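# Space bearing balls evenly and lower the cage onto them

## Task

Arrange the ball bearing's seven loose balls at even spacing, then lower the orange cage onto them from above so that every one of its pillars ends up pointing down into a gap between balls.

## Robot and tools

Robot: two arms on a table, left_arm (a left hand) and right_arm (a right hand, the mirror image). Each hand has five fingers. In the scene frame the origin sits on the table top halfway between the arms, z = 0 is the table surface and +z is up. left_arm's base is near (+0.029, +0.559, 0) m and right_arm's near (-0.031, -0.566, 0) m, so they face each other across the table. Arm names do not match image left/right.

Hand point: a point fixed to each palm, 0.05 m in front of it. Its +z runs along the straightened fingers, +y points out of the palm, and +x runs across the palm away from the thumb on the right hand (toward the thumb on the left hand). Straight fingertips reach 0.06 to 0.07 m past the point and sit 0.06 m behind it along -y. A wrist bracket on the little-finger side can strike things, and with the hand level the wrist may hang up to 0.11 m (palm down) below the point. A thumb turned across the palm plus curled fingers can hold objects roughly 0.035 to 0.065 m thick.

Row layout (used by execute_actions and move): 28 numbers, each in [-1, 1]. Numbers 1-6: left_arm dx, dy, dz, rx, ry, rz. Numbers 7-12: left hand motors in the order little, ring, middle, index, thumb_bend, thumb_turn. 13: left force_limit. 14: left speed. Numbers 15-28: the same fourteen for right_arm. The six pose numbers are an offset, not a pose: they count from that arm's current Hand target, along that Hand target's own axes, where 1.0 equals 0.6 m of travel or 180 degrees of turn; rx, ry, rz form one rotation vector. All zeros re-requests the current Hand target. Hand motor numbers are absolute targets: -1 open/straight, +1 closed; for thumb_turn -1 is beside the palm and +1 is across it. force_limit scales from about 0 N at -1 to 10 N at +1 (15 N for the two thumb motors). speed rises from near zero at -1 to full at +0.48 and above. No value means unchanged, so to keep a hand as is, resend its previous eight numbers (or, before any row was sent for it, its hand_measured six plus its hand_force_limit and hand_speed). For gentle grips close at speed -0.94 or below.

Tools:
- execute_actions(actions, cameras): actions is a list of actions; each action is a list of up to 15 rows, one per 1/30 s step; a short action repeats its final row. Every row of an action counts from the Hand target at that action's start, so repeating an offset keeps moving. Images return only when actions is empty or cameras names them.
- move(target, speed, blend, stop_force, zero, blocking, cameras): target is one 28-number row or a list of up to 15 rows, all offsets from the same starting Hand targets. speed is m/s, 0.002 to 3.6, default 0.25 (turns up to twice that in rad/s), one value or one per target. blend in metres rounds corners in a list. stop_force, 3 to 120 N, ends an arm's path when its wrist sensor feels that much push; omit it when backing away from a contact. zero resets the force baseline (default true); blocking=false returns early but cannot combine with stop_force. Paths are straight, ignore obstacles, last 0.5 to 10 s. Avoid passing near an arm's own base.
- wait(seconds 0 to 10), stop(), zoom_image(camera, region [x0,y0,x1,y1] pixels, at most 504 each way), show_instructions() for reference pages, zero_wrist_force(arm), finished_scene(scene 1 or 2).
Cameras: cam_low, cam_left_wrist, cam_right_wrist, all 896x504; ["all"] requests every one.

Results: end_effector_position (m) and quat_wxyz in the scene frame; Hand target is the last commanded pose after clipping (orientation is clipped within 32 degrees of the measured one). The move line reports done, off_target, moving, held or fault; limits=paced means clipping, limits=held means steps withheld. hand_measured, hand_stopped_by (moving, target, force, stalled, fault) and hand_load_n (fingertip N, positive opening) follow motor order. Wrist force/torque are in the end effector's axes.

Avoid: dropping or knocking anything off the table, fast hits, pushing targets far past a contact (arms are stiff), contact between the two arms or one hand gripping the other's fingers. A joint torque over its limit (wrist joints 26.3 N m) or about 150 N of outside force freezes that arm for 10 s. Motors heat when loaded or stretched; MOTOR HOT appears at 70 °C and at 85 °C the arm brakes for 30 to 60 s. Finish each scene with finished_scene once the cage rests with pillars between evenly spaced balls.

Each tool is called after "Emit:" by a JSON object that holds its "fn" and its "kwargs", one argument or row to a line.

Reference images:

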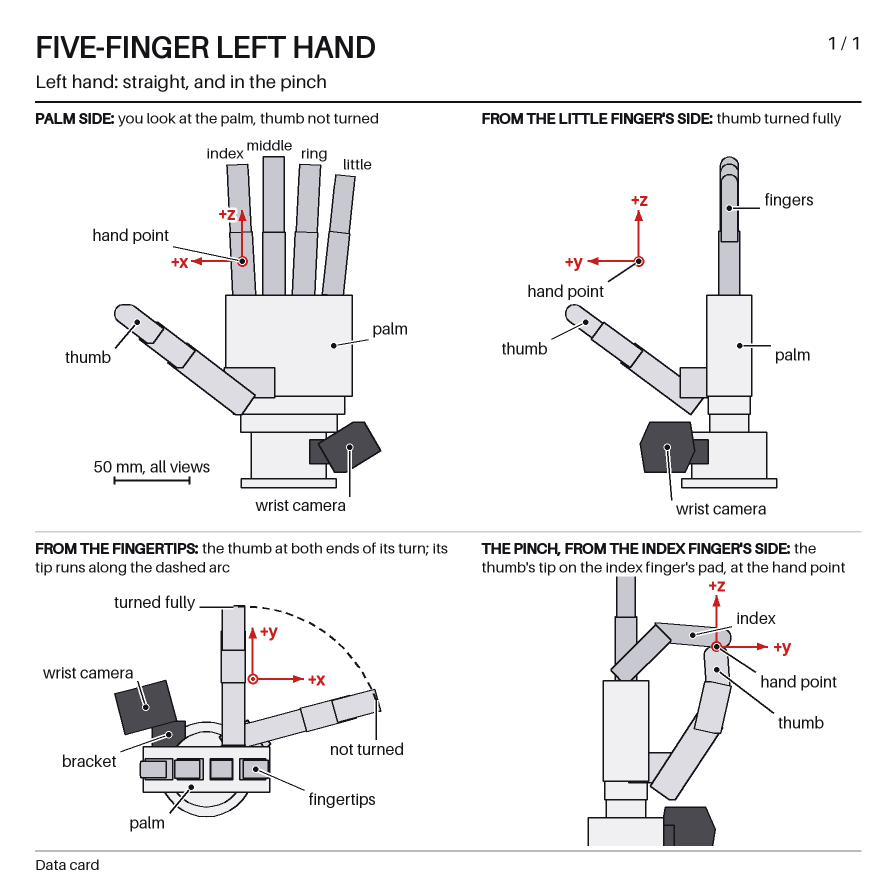

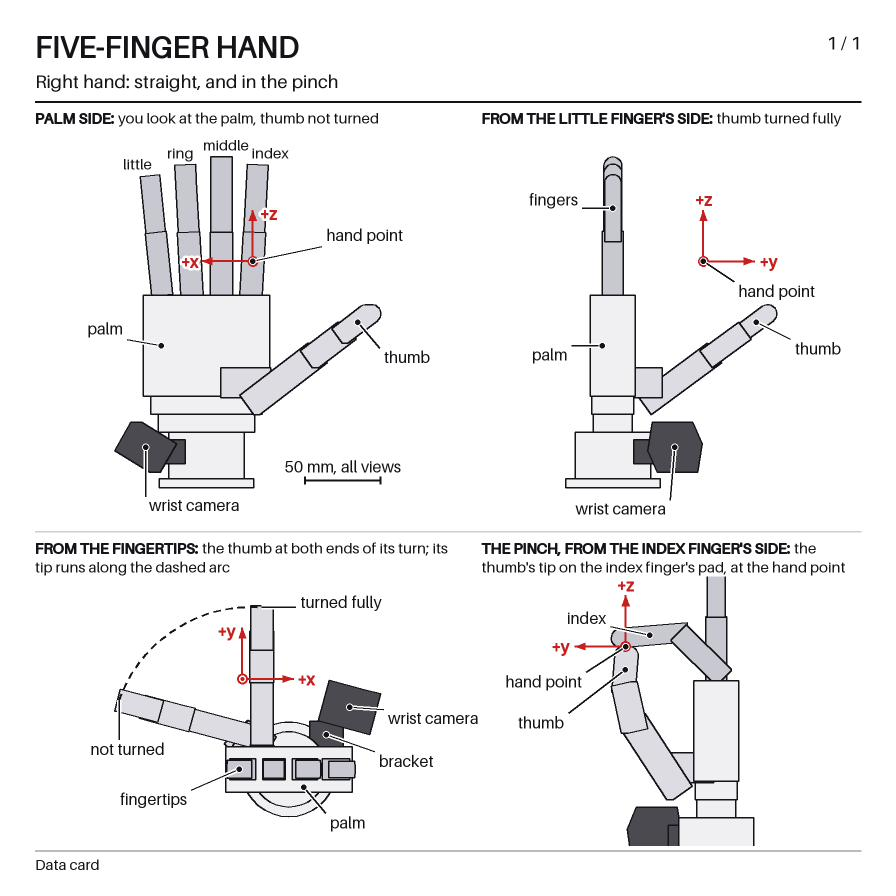

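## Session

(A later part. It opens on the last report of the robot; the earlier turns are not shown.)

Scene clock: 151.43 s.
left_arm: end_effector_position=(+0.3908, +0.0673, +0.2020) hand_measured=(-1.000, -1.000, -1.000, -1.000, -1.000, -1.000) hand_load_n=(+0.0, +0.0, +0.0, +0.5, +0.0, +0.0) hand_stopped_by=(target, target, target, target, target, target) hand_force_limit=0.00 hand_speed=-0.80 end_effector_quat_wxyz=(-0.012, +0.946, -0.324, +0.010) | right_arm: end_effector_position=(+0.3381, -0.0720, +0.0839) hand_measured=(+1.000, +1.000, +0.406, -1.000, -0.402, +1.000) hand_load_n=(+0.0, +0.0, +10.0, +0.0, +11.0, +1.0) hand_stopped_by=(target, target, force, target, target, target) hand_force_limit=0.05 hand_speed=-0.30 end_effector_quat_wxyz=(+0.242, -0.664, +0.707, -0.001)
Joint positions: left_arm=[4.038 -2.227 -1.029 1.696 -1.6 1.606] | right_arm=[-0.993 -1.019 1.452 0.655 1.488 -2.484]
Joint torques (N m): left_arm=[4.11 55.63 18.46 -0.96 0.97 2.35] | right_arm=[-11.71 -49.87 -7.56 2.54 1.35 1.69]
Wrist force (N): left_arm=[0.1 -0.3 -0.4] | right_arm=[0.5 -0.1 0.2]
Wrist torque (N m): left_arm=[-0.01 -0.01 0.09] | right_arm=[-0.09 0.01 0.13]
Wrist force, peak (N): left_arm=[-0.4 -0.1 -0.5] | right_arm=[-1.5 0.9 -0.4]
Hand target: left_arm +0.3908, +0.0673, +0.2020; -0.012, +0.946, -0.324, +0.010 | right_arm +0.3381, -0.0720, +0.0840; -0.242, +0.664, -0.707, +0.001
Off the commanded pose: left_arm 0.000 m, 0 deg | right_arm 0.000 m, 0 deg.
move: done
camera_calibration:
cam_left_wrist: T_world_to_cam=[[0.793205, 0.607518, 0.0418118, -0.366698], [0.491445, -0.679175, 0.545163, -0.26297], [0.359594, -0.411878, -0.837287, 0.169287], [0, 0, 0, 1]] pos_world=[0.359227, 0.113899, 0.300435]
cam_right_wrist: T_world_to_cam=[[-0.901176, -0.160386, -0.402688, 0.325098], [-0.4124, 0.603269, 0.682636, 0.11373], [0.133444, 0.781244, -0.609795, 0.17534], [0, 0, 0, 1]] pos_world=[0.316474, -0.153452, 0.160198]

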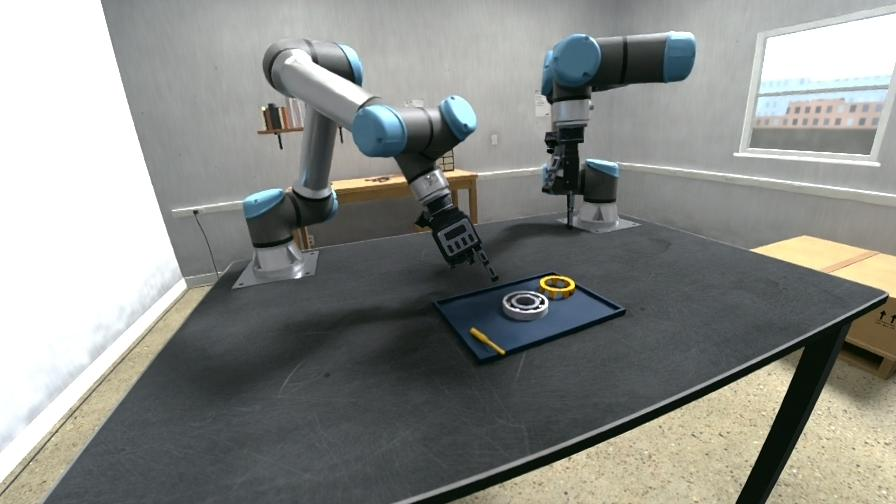

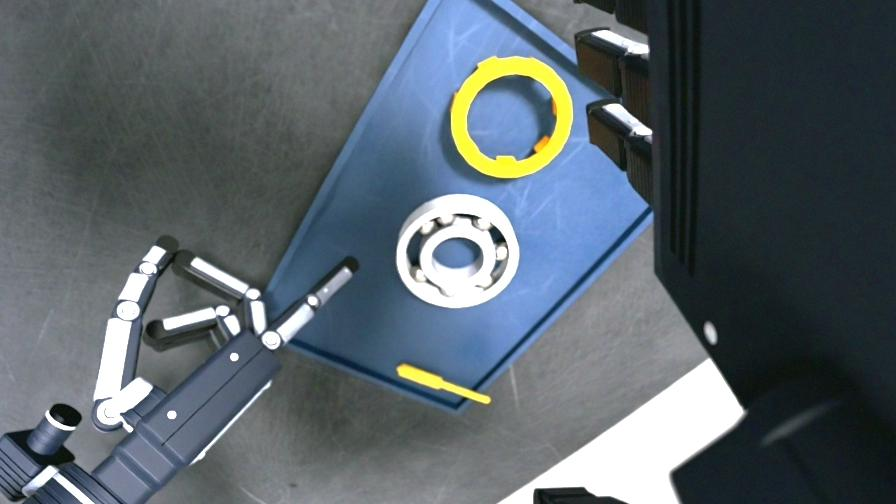

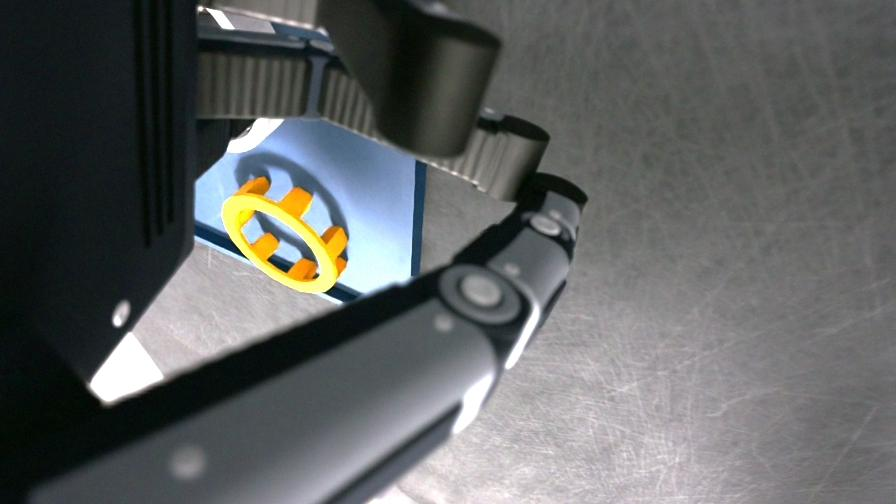

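Emit:
{"fn": "move", "kwargs": {
  "target": [
    [0,0,0,0,0,0,-1,-1,-1,-1,-1,-1,0,-0.8,0.0057,0.0054,0.0147,0,0,0,1,1,0.3,-1,-1,1,0.05,-0.2],
    [0,0,0,0,0,0,-1,-1,-1,-1,-1,-1,0,-0.8,0.0114,0.0107,0.0294,0,0,0,1,1,1,-1,-1,1,0.0,-0.2]
  ],
  "speed": 0.1,
  "cameras": ["cam_left_wrist"]
}}

Emit:
{"fn": "zoom_image", "kwargs": {
  "camera": "cam_left_wrist",
  "region": [280, 220, 420, 320]
}}

Scene clock: 153.50 s.
left_arm: end_effector_position=(+0.3908, +0.0673, +0.2020) hand_measured=(-1.000, -1.000, -1.000, -1.000, -1.000, -1.000) hand_load_n=(+0.0, +0.0, +0.0, +0.0, +0.0, +0.0) hand_stopped_by=(target, target, target, target, target, target) hand_force_limit=0.00 hand_speed=-0.80 end_effector_quat_wxyz=(-0.012, +0.946, -0.324, +0.010) | right_arm: end_effector_position=(+0.3381, -0.0720, +0.0640) hand_measured=(+1.000, +1.000, +1.000, -1.000, -1.000, +1.000) hand_load_n=(+0.0, +0.0, +0.0, +0.0, +0.0, +0.0) hand_stopped_by=(target, target, target, target, target, target) hand_force_limit=0.00 hand_speed=-0.20 end_effector_quat_wxyz=(+0.242, -0.664, +0.707, -0.001)
Joint positions: left_arm=[4.038 -2.227 -1.029 1.696 -1.6 1.606] | right_arm=[-0.993 -0.999 1.475 0.612 1.488 -2.484]
Joint torques (N m): left_arm=[4.06 55.41 18.34 -0.99 0.96 2.37] | right_arm=[-7.33 -50.77 -23.01 -0.15 -1.34 -1.55]
Wrist force (N): left_arm=[-0.2 0.0 0.0] | right_arm=[0.6 0.0 -0.1]
Wrist torque (N m): left_arm=[0.00 0.03 0.07] | right_arm=[-0.05 0.00 0.11]
Wrist force, peak (N): left_arm=[0.2 0.6 -0.2] | right_arm=[0.9 0.5 0.7]
Hand target: left_arm +0.3908, +0.0673, +0.2020; -0.012, +0.946, -0.324, +0.010 | right_arm +0.3381, -0.0720, +0.0640; -0.242, +0.664, -0.707, +0.001
Off the commanded pose: left_arm 0.000 m, 0 deg | right_arm 0.000 m, 0 deg.
move: done
camera_calibration:
cam_left_wrist: T_world_to_cam=[[0.793205, 0.607518, 0.0418118, -0.366698], [0.491445, -0.679175, 0.545163, -0.26297], [0.359594, -0.411878, -0.837287, 0.169287], [0, 0, 0, 1]] pos_world=[0.359227, 0.113899, 0.300435]
Images, in order (width x height): cam_left_wrist 896x504.

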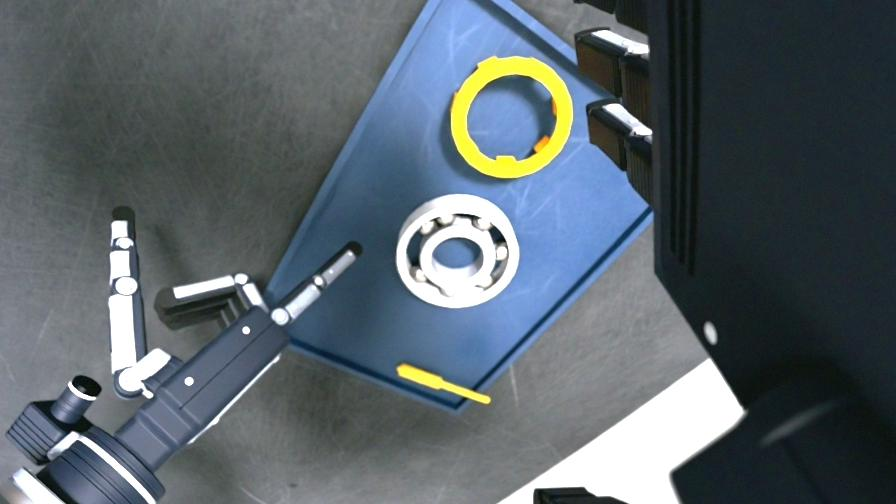

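Scaled by 3.600.

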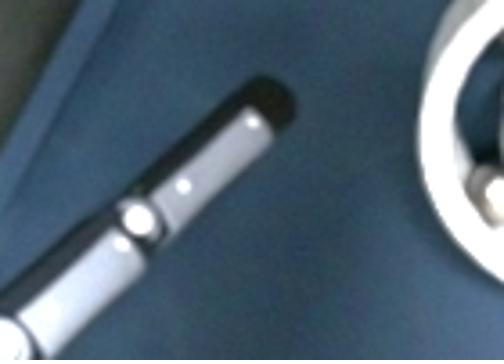

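Emit:
{"fn": "move", "kwargs": {
  "target": [0,0,0,0,0,0,-1,-1,-1,-1,-1,-1,0,-0.8,0.01254,0.01178,0.03238,0,0,0,1,1,1,-1,-1,1,0.0,-0.2],
  "speed": 0.012,
  "stop_force": 3,
  "cameras": ["cam_left_wrist"]
}}

Emit:
{"fn": "zoom_image", "kwargs": {
  "camera": "cam_left_wrist",
  "region": [330, 210, 400, 260]
}}

Scene clock: 156.40 s.
left_arm: end_effector_position=(+0.3908, +0.0673, +0.2020) hand_measured=(-1.000, -1.000, -1.000, -1.000, -1.000, -1.000) hand_load_n=(+0.0, +0.0, +0.0, +0.0, +0.0, +0.0) hand_stopped_by=(target, target, target, target, target, target) hand_force_limit=0.00 hand_speed=-0.80 end_effector_quat_wxyz=(-0.012, +0.946, -0.324, +0.010) | right_arm: end_effector_position=(+0.3382, -0.0720, +0.0445) hand_measured=(+1.000, +1.000, +1.000, -1.000, -1.000, +1.000) hand_load_n=(+0.0, +0.0, +0.0, +0.0, +0.0, +0.0) hand_stopped_by=(target, target, target, target, target, target) hand_force_limit=0.00 hand_speed=-0.20 end_effector_quat_wxyz=(+0.242, -0.664, +0.707, -0.001)
Joint positions: left_arm=[4.038 -2.227 -1.029 1.696 -1.6 1.606] | right_arm=[-0.993 -0.977 1.495 0.571 1.488 -2.484]
Joint torques (N m): left_arm=[3.84 55.47 18.64 -0.92 0.96 2.42] | right_arm=[-11.41 -48.45 -21.48 1.4 -1.06 -1.43]
Wrist force (N): left_arm=[0.2 0.2 -0.1] | right_arm=[-0.5 -0.8 -3.3]
Wrist torque (N m): left_arm=[0.04 -0.02 0.09] | right_arm=[0.21 -0.05 0.05]
Wrist force, peak (N): left_arm=[-0.2 0.2 -0.4] | right_arm=[-1.7 -2.2 -7.5]
Hand target: left_arm +0.3908, +0.0673, +0.2020; -0.012, +0.946, -0.324, +0.010 | right_arm +0.3382, -0.0720, +0.0445; -0.242, +0.664, -0.707, +0.001 (not the last commanded pose)
Off the commanded pose: left_arm 0.000 m, 0 deg | right_arm 0.003 m, 0 deg.
move: contact (right_arm)
camera_calibration:
cam_left_wrist: T_world_to_cam=[[0.793205, 0.607518, 0.0418118, -0.366698], [0.491445, -0.679175, 0.545163, -0.26297], [0.359594, -0.411878, -0.837287, 0.169287], [0, 0, 0, 1]] pos_world=[0.359227, 0.113899, 0.300435]
Images, in order (width x height): cam_left_wrist 896x504.

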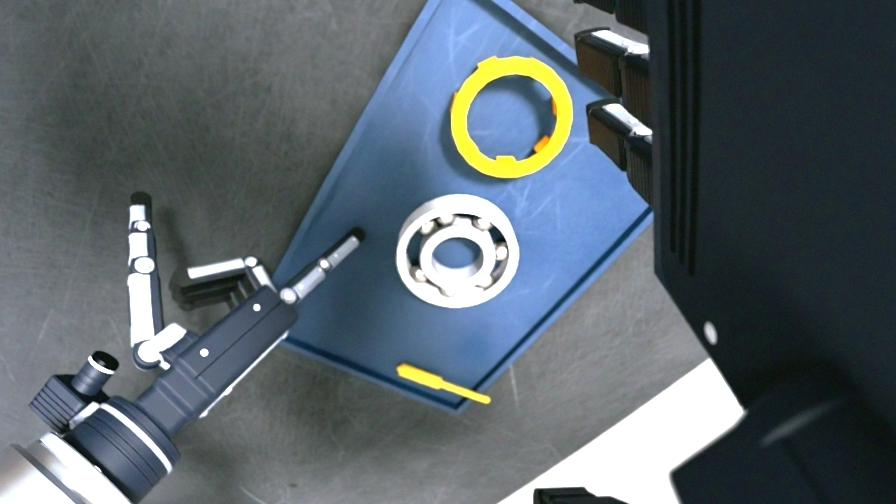

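Scaled by 7.200.

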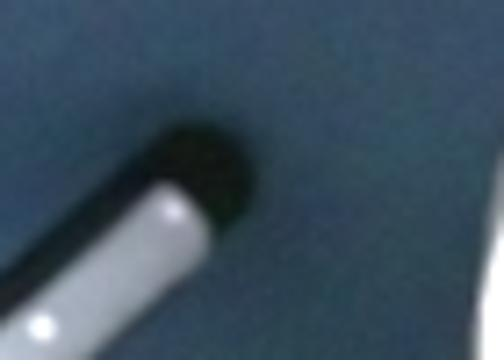

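Emit:
{"fn": "move", "kwargs": {
  "target": [
    [0,0,0,0,0,0,-1,-1,-1,-1,-1,-1,0,-0.8,-0.0171,-0.0161,-0.0442,0,0,0,1,1,1,-1,-1,1,0.0,-0.2],
    [0,0,0,0,0,0,-1,-1,-1,-1,-1,-1,0,-0.8,-0.0900,-0.0689,0.0118,0,0,0,1,1,1,-1,-1,1,0.0,-0.2]
  ],
  "speed": 0.1,
  "blend": [0.015, 0],
  "cameras": ["cam_left_wrist"]
}}

Emit:
{"fn": "zoom_image", "kwargs": {
  "camera": "cam_left_wrist",
  "region": [380, 185, 520, 315]
}}

Emit:
{"fn": "zoom_image", "kwargs": {
  "camera": "cam_left_wrist",
  "region": [410, 170, 480, 240]
}}

Scene clock: 159.67 s.
left_arm: end_effector_position=(+0.3908, +0.0673, +0.2020) hand_measured=(-1.000, -1.000, -1.000, -1.000, -1.000, -1.000) hand_load_n=(+0.0, +0.0, +0.0, +0.0, +0.0, +0.0) hand_stopped_by=(target, target, target, target, target, target) hand_force_limit=0.00 hand_speed=-0.80 end_effector_quat_wxyz=(-0.012, +0.946, -0.324, +0.010) | right_arm: end_effector_position=(+0.3793, -0.0239, +0.0700) hand_measured=(+1.000, +1.000, +1.000, -1.000, -1.000, +1.000) hand_load_n=(+0.0, +0.0, +0.5, +0.0, +0.0, -0.5) hand_stopped_by=(target, target, target, target, target, target) hand_force_limit=0.00 hand_speed=-0.20 end_effector_quat_wxyz=(+0.242, -0.664, +0.707, -0.001)
Joint positions: left_arm=[4.038 -2.227 -1.029 1.696 -1.6 1.606] | right_arm=[-0.96 -0.861 1.222 0.725 1.503 -2.455]
Joint torques (N m): left_arm=[3.63 55.95 18.8 -0.99 0.99 2.47] | right_arm=[-11.15 -46.67 -22.48 1 -1.54 -1.82]
Wrist force (N): left_arm=[0.3 0.4 -0.3] | right_arm=[0.3 0.3 -0.1]
Wrist torque (N m): left_arm=[0.07 -0.04 0.08] | right_arm=[0.00 0.03 0.04]
Wrist force, peak (N): left_arm=[0.3 0.4 -0.3] | right_arm=[-0.9 -1.2 -3.7]
Hand target: left_arm +0.3908, +0.0673, +0.2020; -0.012, +0.946, -0.324, +0.010 | right_arm +0.3795, -0.0239, +0.0700; -0.242, +0.664, -0.707, +0.001
Off the commanded pose: left_arm 0.000 m, 0 deg | right_arm 0.000 m, 0 deg.
move: done
camera_calibration:
cam_left_wrist: T_world_to_cam=[[0.793205, 0.607518, 0.0418118, -0.366698], [0.491445, -0.679175, 0.545163, -0.26297], [0.359594, -0.411878, -0.837287, 0.169287], [0, 0, 0, 1]] pos_world=[0.359227, 0.113899, 0.300435]
Images, in order (width x height): cam_left_wrist 896x504.

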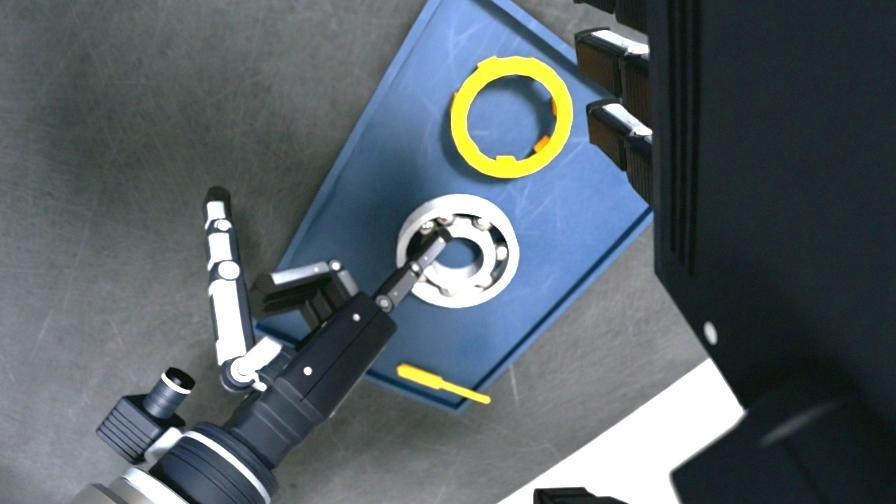

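Scaled by 3.600.

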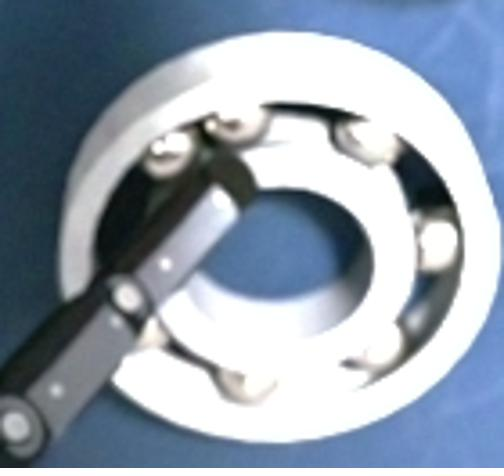

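Scaled by 7.200.

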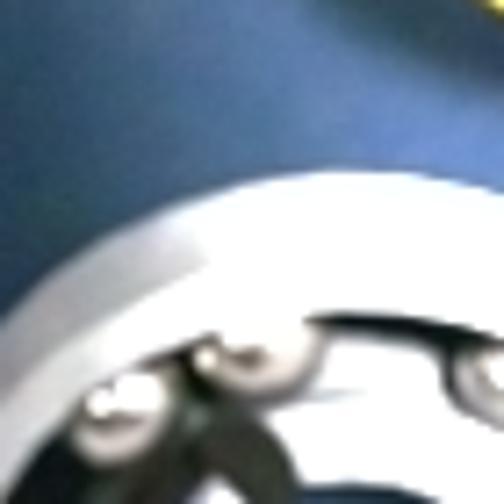

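Emit:
{"fn": "move", "kwargs": {
  "target": [0,0,0,0,0,0,-1,-1,-1,-1,-1,-1,0,-0.8,0.00741,0.00696,0.01913,0,0,0,1,1,1,-1,-1,1,0.0,-0.2],
  "speed": 0.01,
  "stop_force": 3,
  "cameras": ["cam_left_wrist"]
}}

Emit:
{"fn": "zoom_image", "kwargs": {
  "camera": "cam_left_wrist",
  "region": [380, 185, 520, 315]
}}

Emit:
{"fn": "zoom_image", "kwargs": {
  "camera": "cam_left_wrist",
  "region": [410, 190, 470, 250]
}}

Scene clock: 161.97 s.
left_arm: end_effector_position=(+0.3908, +0.0673, +0.2020) hand_measured=(-1.000, -1.000, -1.000, -1.000, -1.000, -1.000) hand_load_n=(+0.0, +0.0, +0.0, +0.0, +0.0, +0.0) hand_stopped_by=(target, target, target, target, target, target) hand_force_limit=0.00 hand_speed=-0.80 end_effector_quat_wxyz=(-0.012, +0.946, -0.324, +0.010) | right_arm: end_effector_position=(+0.3795, -0.0239, +0.0606) hand_measured=(+1.000, +1.000, +1.000, -1.000, -1.000, +1.000) hand_load_n=(+0.0, +0.0, +0.0, +0.0, +0.0, +0.0) hand_stopped_by=(target, target, target, target, target, target) hand_force_limit=0.00 hand_speed=-0.20 end_effector_quat_wxyz=(+0.242, -0.664, +0.707, -0.001)
Joint positions: left_arm=[4.038 -2.227 -1.029 1.696 -1.6 1.606] | right_arm=[-0.96 -0.852 1.232 0.706 1.503 -2.455]
Joint torques (N m): left_arm=[3.39 56.03 19.24 -0.97 1 2.47] | right_arm=[-11.01 -54.37 -23.21 1.88 0.79 -1.46]
Wrist force (N): left_arm=[0.3 0.1 -0.3] | right_arm=[-1.5 0.1 -3.1]
Wrist torque (N m): left_arm=[0.04 -0.05 0.09] | right_arm=[0.12 -0.01 -0.07]
Wrist force, peak (N): left_arm=[0.3 0.2 -0.5] | right_arm=[-1.8 -0.1 -4.5]
Hand target: left_arm +0.3908, +0.0673, +0.2020; -0.012, +0.946, -0.324, +0.010 | right_arm +0.3795, -0.0239, +0.0606; -0.242, +0.664, -0.707, +0.001 (not the last commanded pose)
Off the commanded pose: left_arm 0.000 m, 0 deg | right_arm 0.004 m, 0 deg.
move: contact (right_arm)
camera_calibration:
cam_left_wrist: T_world_to_cam=[[0.793205, 0.607518, 0.0418118, -0.366698], [0.491445, -0.679175, 0.545163, -0.26297], [0.359594, -0.411878, -0.837287, 0.169287], [0, 0, 0, 1]] pos_world=[0.359227, 0.113899, 0.300435]
Images, in order (width x height): cam_left_wrist 896x504.

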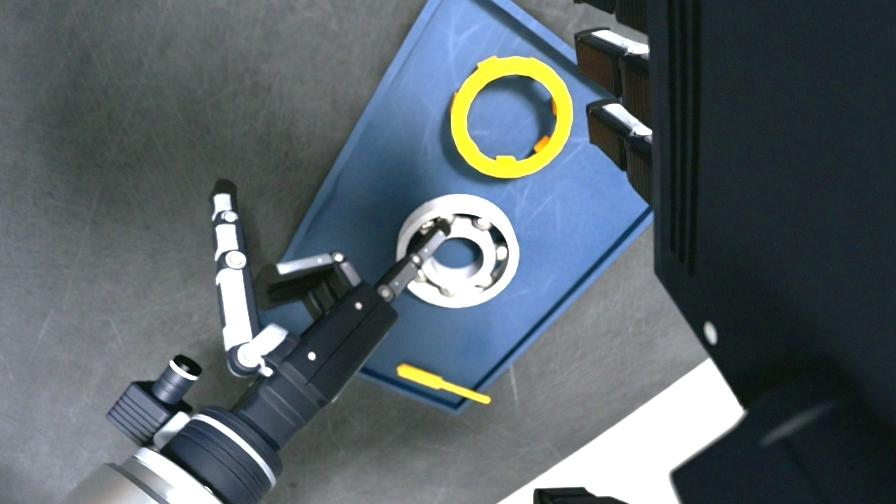

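Scaled by 3.600.

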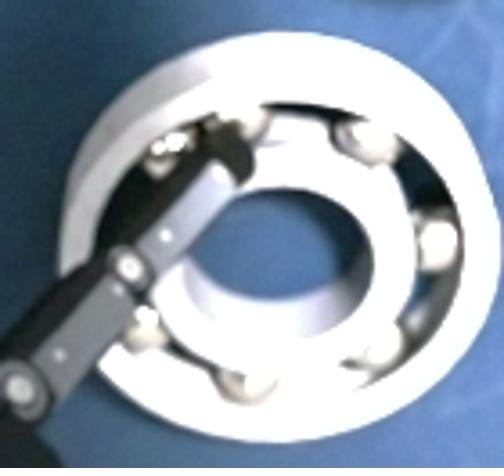

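Scaled by 8.400.

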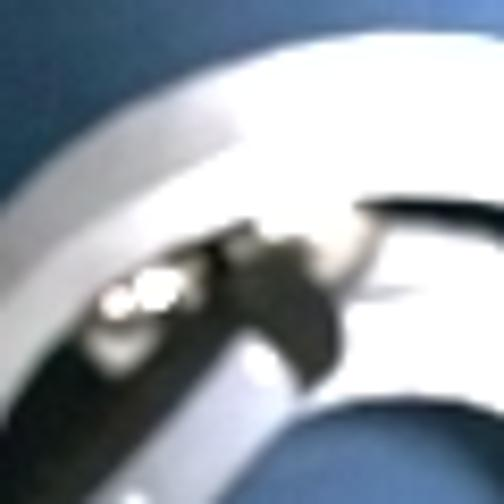

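Emit:
{"fn": "execute_actions", "kwargs": {
  "actions": [],
  "cameras": ["cam_low", "cam_right_wrist"]
}}

Emit:
{"fn": "zoom_image", "kwargs": {
  "camera": "cam_low",
  "region": [420, 200, 620, 340]
}}

Emit:
{"fn": "zoom_image", "kwargs": {
  "camera": "cam_low",
  "region": [480, 260, 570, 330]
}}

Scene clock: 163.93 s.
left_arm: end_effector_position=(+0.3908, +0.0673, +0.2020) hand_measured=(-1.000, -1.000, -1.000, -1.000, -1.000, -1.000) hand_load_n=(+0.0, +0.0, +0.0, +0.0, +0.0, +0.0) hand_stopped_by=(target, target, target, target, target, target) hand_force_limit=0.00 hand_speed=-0.80 end_effector_quat_wxyz=(-0.012, +0.946, -0.324, +0.010) | right_arm: end_effector_position=(+0.3795, -0.0239, +0.0606) hand_measured=(+1.000, +1.000, +1.000, -1.000, -1.000, +1.000) hand_load_n=(+0.0, +0.0, +0.0, +0.0, +0.0, +0.0) hand_stopped_by=(target, target, target, target, target, target) hand_force_limit=0.00 hand_speed=-0.20 end_effector_quat_wxyz=(+0.242, -0.664, +0.707, -0.001)
Joint positions: left_arm=[4.038 -2.227 -1.029 1.696 -1.6 1.606] | right_arm=[-0.96 -0.852 1.232 0.706 1.503 -2.455]
Joint velocities: within noise
Joint torques (N m): left_arm=[3.84 55.41 19.47 -0.93 1 2.38] | right_arm=[-8.92 -53.36 -21.95 0.9 1.84 -0.85]
Motor temperatures (°C): left_arm=[26 28 25 36 31 34] | right_arm=[26 28 26 31 35 34]
Wrist force (N): left_arm=[0.0 0.1 0.0] | right_arm=[-1.2 0.3 -2.9]
Wrist torque (N m): left_arm=[0.02 0.00 0.08] | right_arm=[0.13 -0.04 -0.05]
Wrist force, peak (N): left_arm=[0.0 0.4 -0.3] | right_arm=[-1.3 0.3 -3.3]
Hand target: left_arm +0.3908, +0.0673, +0.2020; -0.012, +0.946, -0.324, +0.010 | right_arm +0.3795, -0.0239, +0.0606; -0.242, +0.664, -0.707, +0.001 (not the last commanded pose)
Off the commanded pose: left_arm 0.000 m, 0 deg | right_arm 0.004 m, 0 deg.
camera_calibration:
cam_right_wrist: T_world_to_cam=[[-0.901239, -0.160207, -0.402619, 0.360681], [-0.412232, 0.603329, 0.682685, 0.11759], [0.133541, 0.781235, -0.609786, 0.118006], [0, 0, 0, 1]] pos_world=[0.357775, -0.105352, 0.136898]
Images, in order (width x height): cam_low 896x504, cam_right_wrist 896x504.

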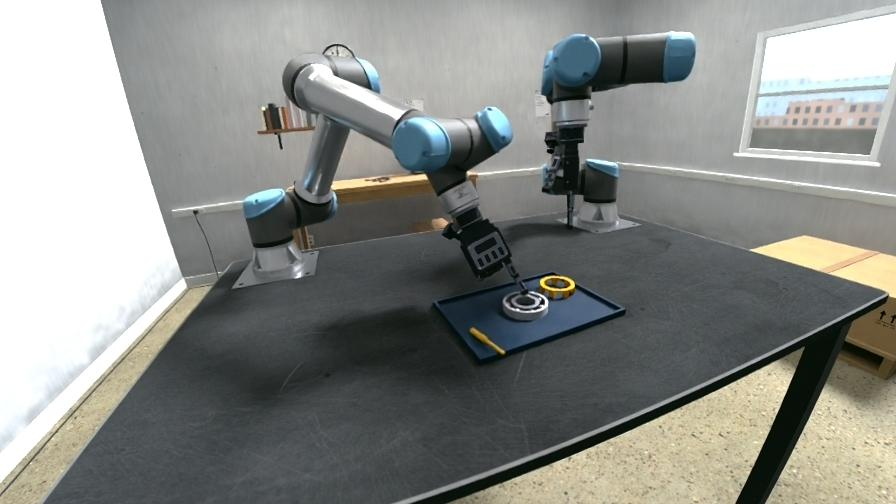

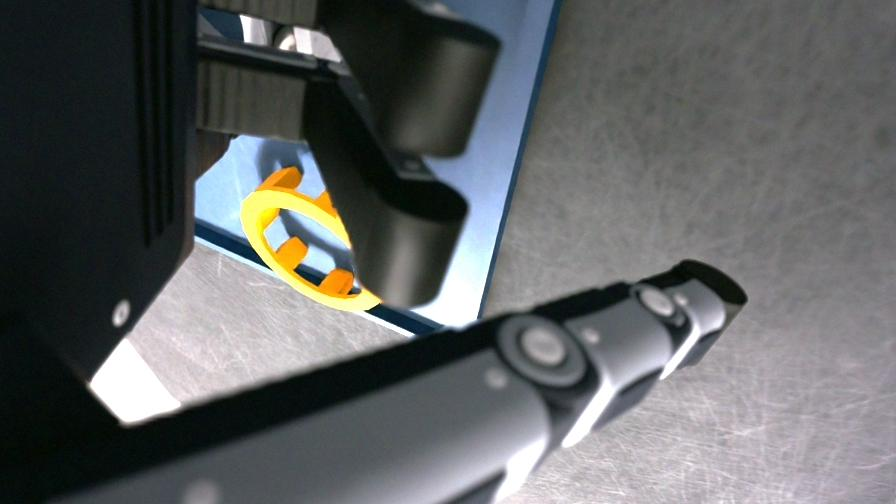

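Scaled by 2.520.

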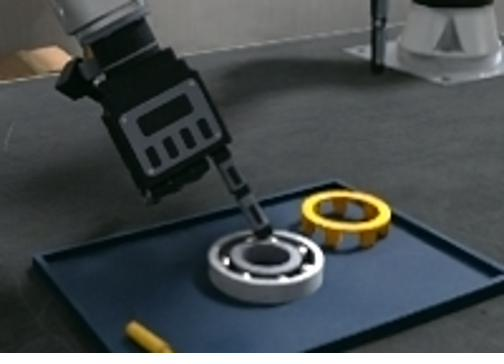

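Scaled by 5.600.

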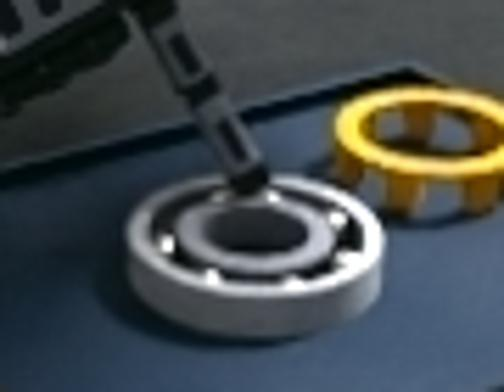

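Emit:
{"fn": "zoom_image", "kwargs": {
  "camera": "cam_low",
  "region": [505, 275, 545, 310]
}}

Scaled by 12.600.

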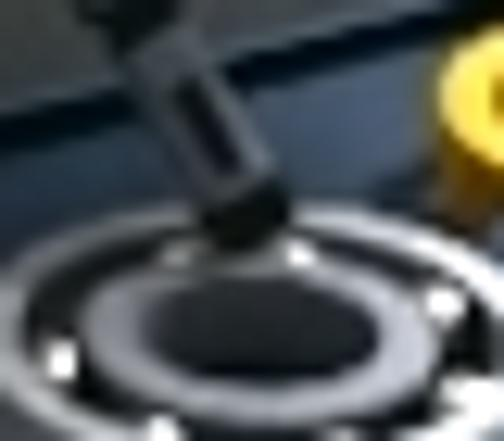

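Emit:
{"fn": "move", "kwargs": {
  "target": [
    [0,0,0,0,0,0,-1,-1,-1,-1,-1,-1,0,-0.8,-0.00114,-0.00107,-0.00294,0,0,0,1,1,1,-1,-1,1,0.0,-0.2],
    [0,0,0,0,0,0,-1,-1,-1,-1,-1,-1,0,-0.8,-0.00459,-0.00237,-0.00114,0,0,0,1,1,1,-1,-1,1,0.0,-0.2]
  ],
  "speed": 0.02,
  "blend": [0.001, 0],
  "cameras": []
}}

Emit:
{"fn": "move", "kwargs": {
  "target": [0,0,0,0,0,0,-1,-1,-1,-1,-1,-1,0,-0.8,0.00285,0.00268,0.00736,0,0,0,1,1,1,-1,-1,1,0.0,-0.2],
  "speed": 0.008,
  "stop_force": 3,
  "cameras": ["cam_left_wrist", "cam_low"]
}}

Emit:
{"fn": "zoom_image", "kwargs": {
  "camera": "cam_left_wrist",
  "region": [410, 190, 470, 250]
}}

Emit:
{"fn": "zoom_image", "kwargs": {
  "camera": "cam_low",
  "region": [505, 275, 545, 310]
}}

Scene clock: 166.30 s.
left_arm: end_effector_position=(+0.3908, +0.0673, +0.2020) hand_measured=(-1.000, -1.000, -1.000, -1.000, -1.000, -1.000) hand_load_n=(+0.0, +0.0, +0.0, +0.0, +0.0, +0.0) hand_stopped_by=(target, target, target, target, target, target) hand_force_limit=0.00 hand_speed=-0.80 end_effector_quat_wxyz=(-0.012, +0.946, -0.324, +0.010) | right_arm: end_effector_position=(+0.3806, -0.0216, +0.0626) hand_measured=(+1.000, +1.000, +1.000, -1.000, -1.000, +1.000) hand_load_n=(+0.0, +0.5, +0.0, +0.0, +0.0, -0.5) hand_stopped_by=(target, target, target, target, target, target) hand_force_limit=0.00 hand_speed=-0.20 end_effector_quat_wxyz=(+0.242, -0.664, +0.707, -0.001)
Joint positions: left_arm=[4.038 -2.227 -1.029 1.696 -1.6 1.606] | right_arm=[-0.958 -0.848 1.22 0.715 1.504 -2.453]
Joint torques (N m): left_arm=[3.45 55.66 19.53 -0.92 0.98 2.4] | right_arm=[5.54 -44.92 -8 0.88 0.77 0.71]
Wrist force (N): left_arm=[-0.1 0.1 0.0] | right_arm=[0.4 0.1 -0.3]
Wrist torque (N m): left_arm=[0.02 0.02 0.07] | right_arm=[-0.03 0.03 0.01]
Wrist force, peak (N): left_arm=[0.3 0.4 0.1] | right_arm=[-1.3 0.2 -3.4]
Hand target: left_arm +0.3908, +0.0673, +0.2020; -0.012, +0.946, -0.324, +0.010 | right_arm +0.3806, -0.0217, +0.0626; -0.242, +0.664, -0.707, +0.001
Off the commanded pose: left_arm 0.000 m, 0 deg | right_arm 0.000 m, 0 deg.
move: done
No camera images: "cameras" was empty.

Scene clock: 167.60 s.
left_arm: end_effector_position=(+0.3908, +0.0673, +0.2020) hand_measured=(-1.000, -1.000, -1.000, -1.000, -1.000, -1.000) hand_load_n=(+0.0, +0.0, +0.0, +0.0, +0.0, +0.0) hand_stopped_by=(target, target, target, target, target, target) hand_force_limit=0.00 hand_speed=-0.80 end_effector_quat_wxyz=(-0.012, +0.946, -0.324, +0.010) | right_arm: end_effector_position=(+0.3806, -0.0217, +0.0609) hand_measured=(+1.000, +1.000, +1.000, -1.000, -1.000, +1.000) hand_load_n=(+0.0, +0.0, +0.0, -0.5, +0.0, +0.0) hand_stopped_by=(target, target, target, target, target, target) hand_force_limit=0.00 hand_speed=-0.20 end_effector_quat_wxyz=(+0.242, -0.664, +0.707, -0.001)
Joint positions: left_arm=[4.038 -2.227 -1.029 1.696 -1.6 1.606] | right_arm=[-0.958 -0.847 1.222 0.711 1.504 -2.453]
Joint torques (N m): left_arm=[3.27 55.59 19.62 -0.96 1.04 2.41] | right_arm=[3.17 -53.69 -22.61 2.57 0.03 -0.01]
Wrist force (N): left_arm=[0.2 0.3 -0.1] | right_arm=[-0.8 0.4 -3.2]
Wrist torque (N m): left_arm=[0.04 -0.03 0.08] | right_arm=[0.15 -0.02 -0.06]
Wrist force, peak (N): left_arm=[-0.1 0.4 -0.3] | right_arm=[-1.5 0.1 -4.7]
Hand target: left_arm +0.3908, +0.0673, +0.2020; -0.012, +0.946, -0.324, +0.010 | right_arm +0.3806, -0.0217, +0.0609; -0.242, +0.664, -0.707, +0.001 (not the last commanded pose)
Off the commanded pose: left_arm 0.000 m, 0 deg | right_arm 0.003 m, 0 deg.
move: contact (right_arm)
camera_calibration:
cam_left_wrist: T_world_to_cam=[[0.793205, 0.607518, 0.0418118, -0.366698], [0.491445, -0.679175, 0.545163, -0.26297], [0.359594, -0.411878, -0.837287, 0.169287], [0, 0, 0, 1]] pos_world=[0.359227, 0.113899, 0.300435]
Images, in order (width x height): cam_low 896x504, cam_left_wrist 896x504.

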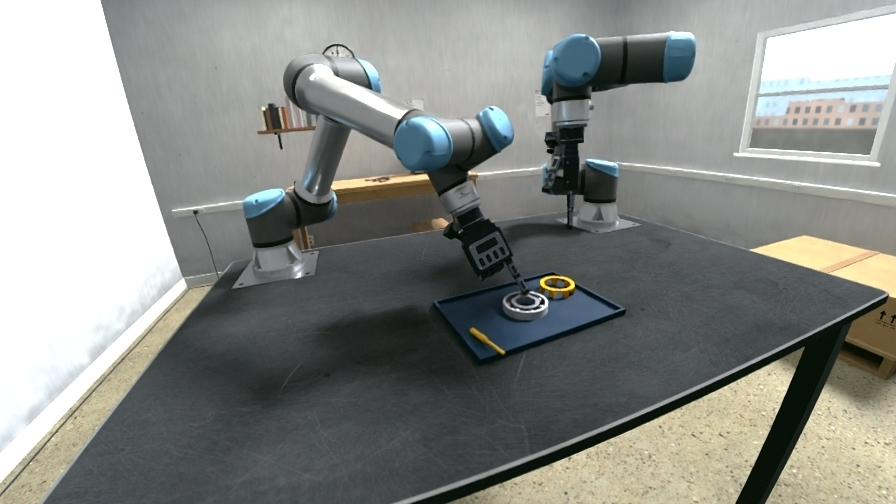

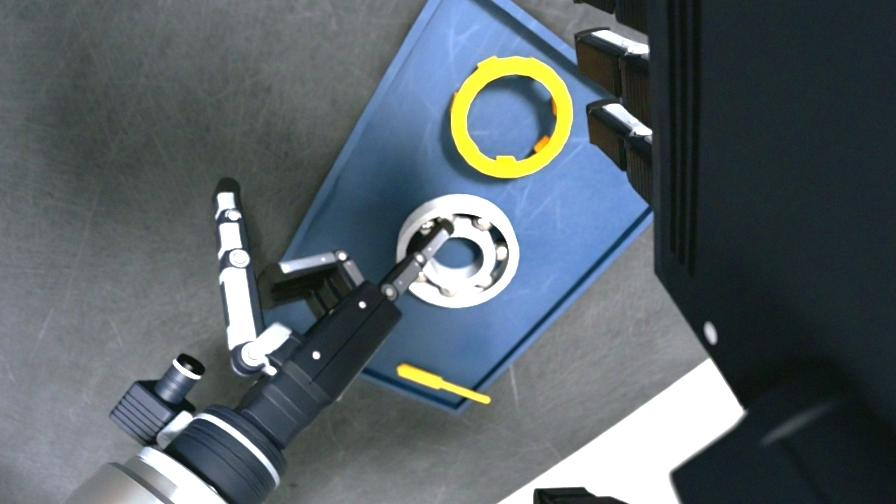

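Scaled by 8.400.

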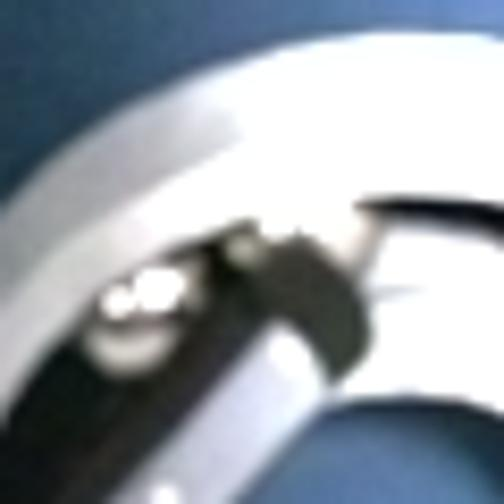

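Scaled by 12.600.

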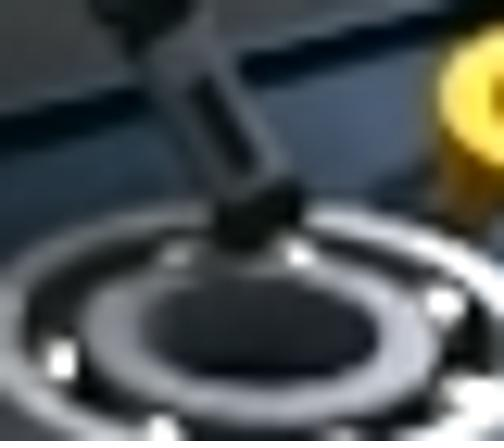

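Emit:
{"fn": "move", "kwargs": {
  "target": [
    [0,0,0,0,0,0,-1,-1,-1,-1,-1,-1,0,-0.8,-0.00228,-0.00214,-0.00589,0,0,0,1,1,1,-1,-1,1,0.0,-0.2],
    [0,0,0,0,0,0,-1,-1,-1,-1,-1,-1,0,-0.8,0.02905,-0.00181,-0.01813,0,0,0,1,1,1,-1,-1,1,0.0,-0.2]
  ],
  "speed": 0.04,
  "blend": [0.001, 0],
  "cameras": []
}}

Emit:
{"fn": "move", "kwargs": {
  "target": [0,0,0,0,0,0,-1,-1,-1,-1,-1,-1,0,-0.8,0.00428,0.00402,0.01104,0,0,0,1,1,1,-1,-1,1,0.0,-0.2],
  "speed": 0.008,
  "stop_force": 3,
  "cameras": ["cam_left_wrist", "cam_low"]
}}

Emit:
{"fn": "zoom_image", "kwargs": {
  "camera": "cam_left_wrist",
  "region": [410, 190, 470, 250]
}}

Emit:
{"fn": "zoom_image", "kwargs": {
  "camera": "cam_low",
  "region": [505, 275, 545, 310]
}}

Scene clock: 169.90 s.
left_arm: end_effector_position=(+0.3908, +0.0673, +0.2020) hand_measured=(-1.000, -1.000, -1.000, -1.000, -1.000, -1.000) hand_load_n=(+0.0, +0.0, +0.0, +0.0, +0.0, +0.0) hand_stopped_by=(target, target, target, target, target, target) hand_force_limit=0.00 hand_speed=-0.80 end_effector_quat_wxyz=(-0.012, +0.946, -0.324, +0.010) | right_arm: end_effector_position=(+0.3779, -0.0417, +0.0651) hand_measured=(+1.000, +1.000, +1.000, -1.000, -1.000, +1.000) hand_load_n=(+0.0, +0.0, +0.0, +0.0, +0.0, -0.5) hand_stopped_by=(target, target, target, target, target, target) hand_force_limit=0.00 hand_speed=-0.20 end_effector_quat_wxyz=(+0.242, -0.664, +0.707, -0.001)
Joint positions: left_arm=[4.038 -2.227 -1.029 1.696 -1.6 1.606] | right_arm=[-0.986 -0.89 1.286 0.691 1.491 -2.478]
Joint torques (N m): left_arm=[3.67 55.84 19.8 -0.85 0.96 2.46] | right_arm=[11.23 -31.35 -24.47 2.51 1.48 1.77]
Wrist force (N): left_arm=[0.1 0.2 -0.2] | right_arm=[0.6 0.2 0.0]
Wrist torque (N m): left_arm=[0.03 -0.01 0.08] | right_arm=[-0.02 0.00 0.13]
Wrist force, peak (N): left_arm=[-0.2 0.5 -0.1] | right_arm=[-0.8 0.7 -3.3]
Hand target: left_arm +0.3908, +0.0673, +0.2020; -0.012, +0.946, -0.324, +0.010 | right_arm +0.3778, -0.0417, +0.0649; -0.242, +0.664, -0.707, +0.001
Off the commanded pose: left_arm 0.000 m, 0 deg | right_arm 0.000 m, 0 deg.
move: done
No camera images: "cameras" was empty.

Scene clock: 171.53 s.
left_arm: end_effector_position=(+0.3908, +0.0673, +0.2020) hand_measured=(-1.000, -1.000, -1.000, -1.000, -1.000, -1.000) hand_load_n=(+0.0, +0.0, +0.0, +0.0, +0.0, +0.0) hand_stopped_by=(target, target, target, target, target, target) hand_force_limit=0.00 hand_speed=-0.80 end_effector_quat_wxyz=(-0.012, +0.946, -0.324, +0.010) | right_arm: end_effector_position=(+0.3778, -0.0417, +0.0605) hand_measured=(+1.000, +1.000, +1.000, -1.000, -1.000, +1.000) hand_load_n=(+0.0, +0.0, +0.0, -1.0, +0.0, +0.0) hand_stopped_by=(target, target, target, target, target, target) hand_force_limit=0.00 hand_speed=-0.20 end_effector_quat_wxyz=(+0.242, -0.664, +0.707, -0.001)
Joint positions: left_arm=[4.038 -2.227 -1.029 1.696 -1.6 1.606] | right_arm=[-0.985 -0.885 1.291 0.682 1.492 -2.478]
Joint torques (N m): left_arm=[3.53 55.35 19.93 -0.98 0.94 2.48] | right_arm=[8.14 -53.58 -23.66 2.21 1.47 1.73]
Wrist force (N): left_arm=[0.0 0.1 0.0] | right_arm=[0.7 1.0 -3.3]
Wrist torque (N m): left_arm=[0.01 0.00 0.07] | right_arm=[0.13 0.01 0.12]
Wrist force, peak (N): left_arm=[0.2 0.5 -0.2] | right_arm=[0.0 0.5 -5.3]
Hand target: left_arm +0.3908, +0.0673, +0.2020; -0.012, +0.946, -0.324, +0.010 | right_arm +0.3778, -0.0417, +0.0605; -0.242, +0.664, -0.707, +0.001 (not the last commanded pose)
Off the commanded pose: left_arm 0.000 m, 0 deg | right_arm 0.003 m, 0 deg.
move: contact (right_arm)
camera_calibration:
cam_left_wrist: T_world_to_cam=[[0.793205, 0.607518, 0.0418118, -0.366698], [0.491445, -0.679175, 0.545163, -0.26297], [0.359594, -0.411878, -0.837287, 0.169287], [0, 0, 0, 1]] pos_world=[0.359227, 0.113899, 0.300435]
Images, in order (width x height): cam_low 896x504, cam_left_wrist 896x504.

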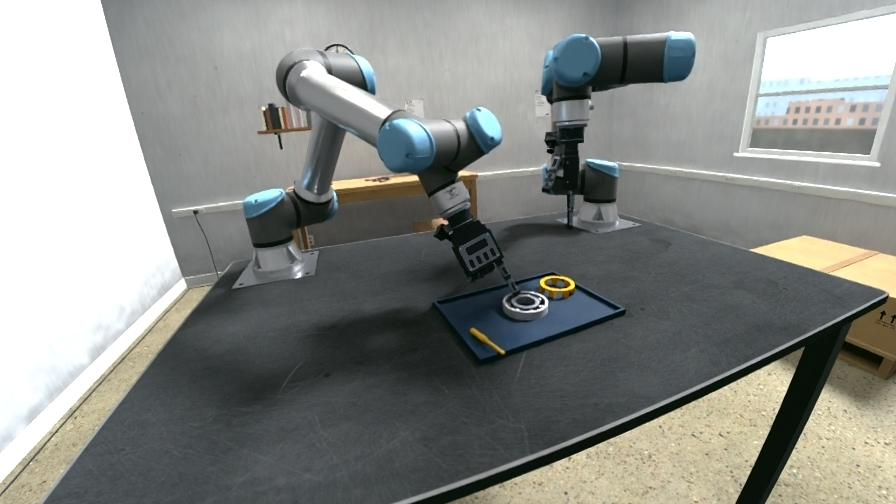

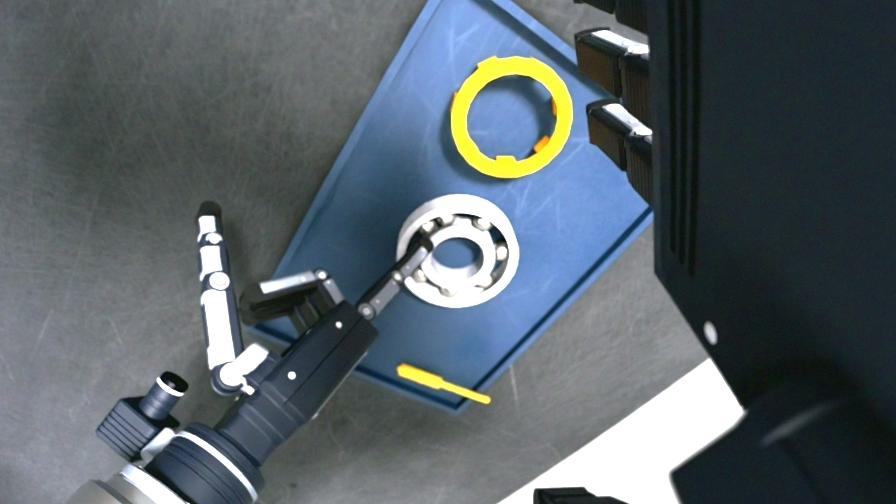

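Scaled by 8.400.

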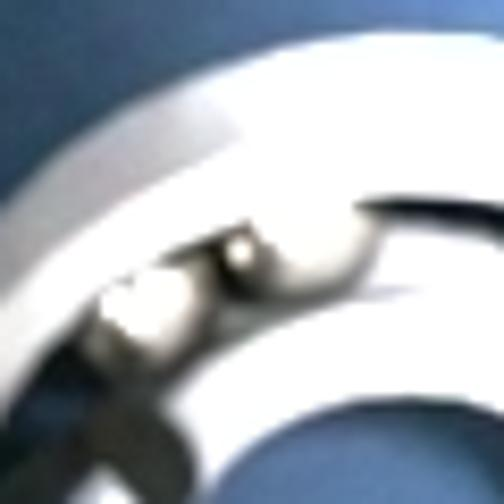

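Scaled by 12.600.

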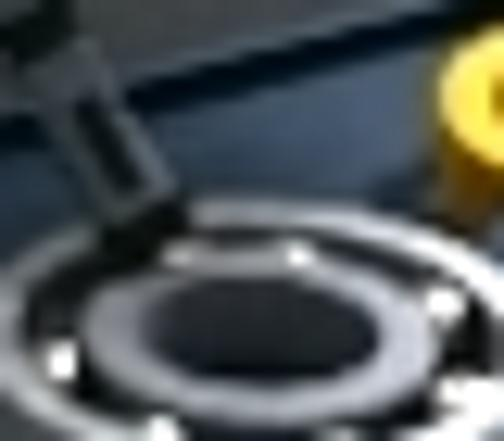

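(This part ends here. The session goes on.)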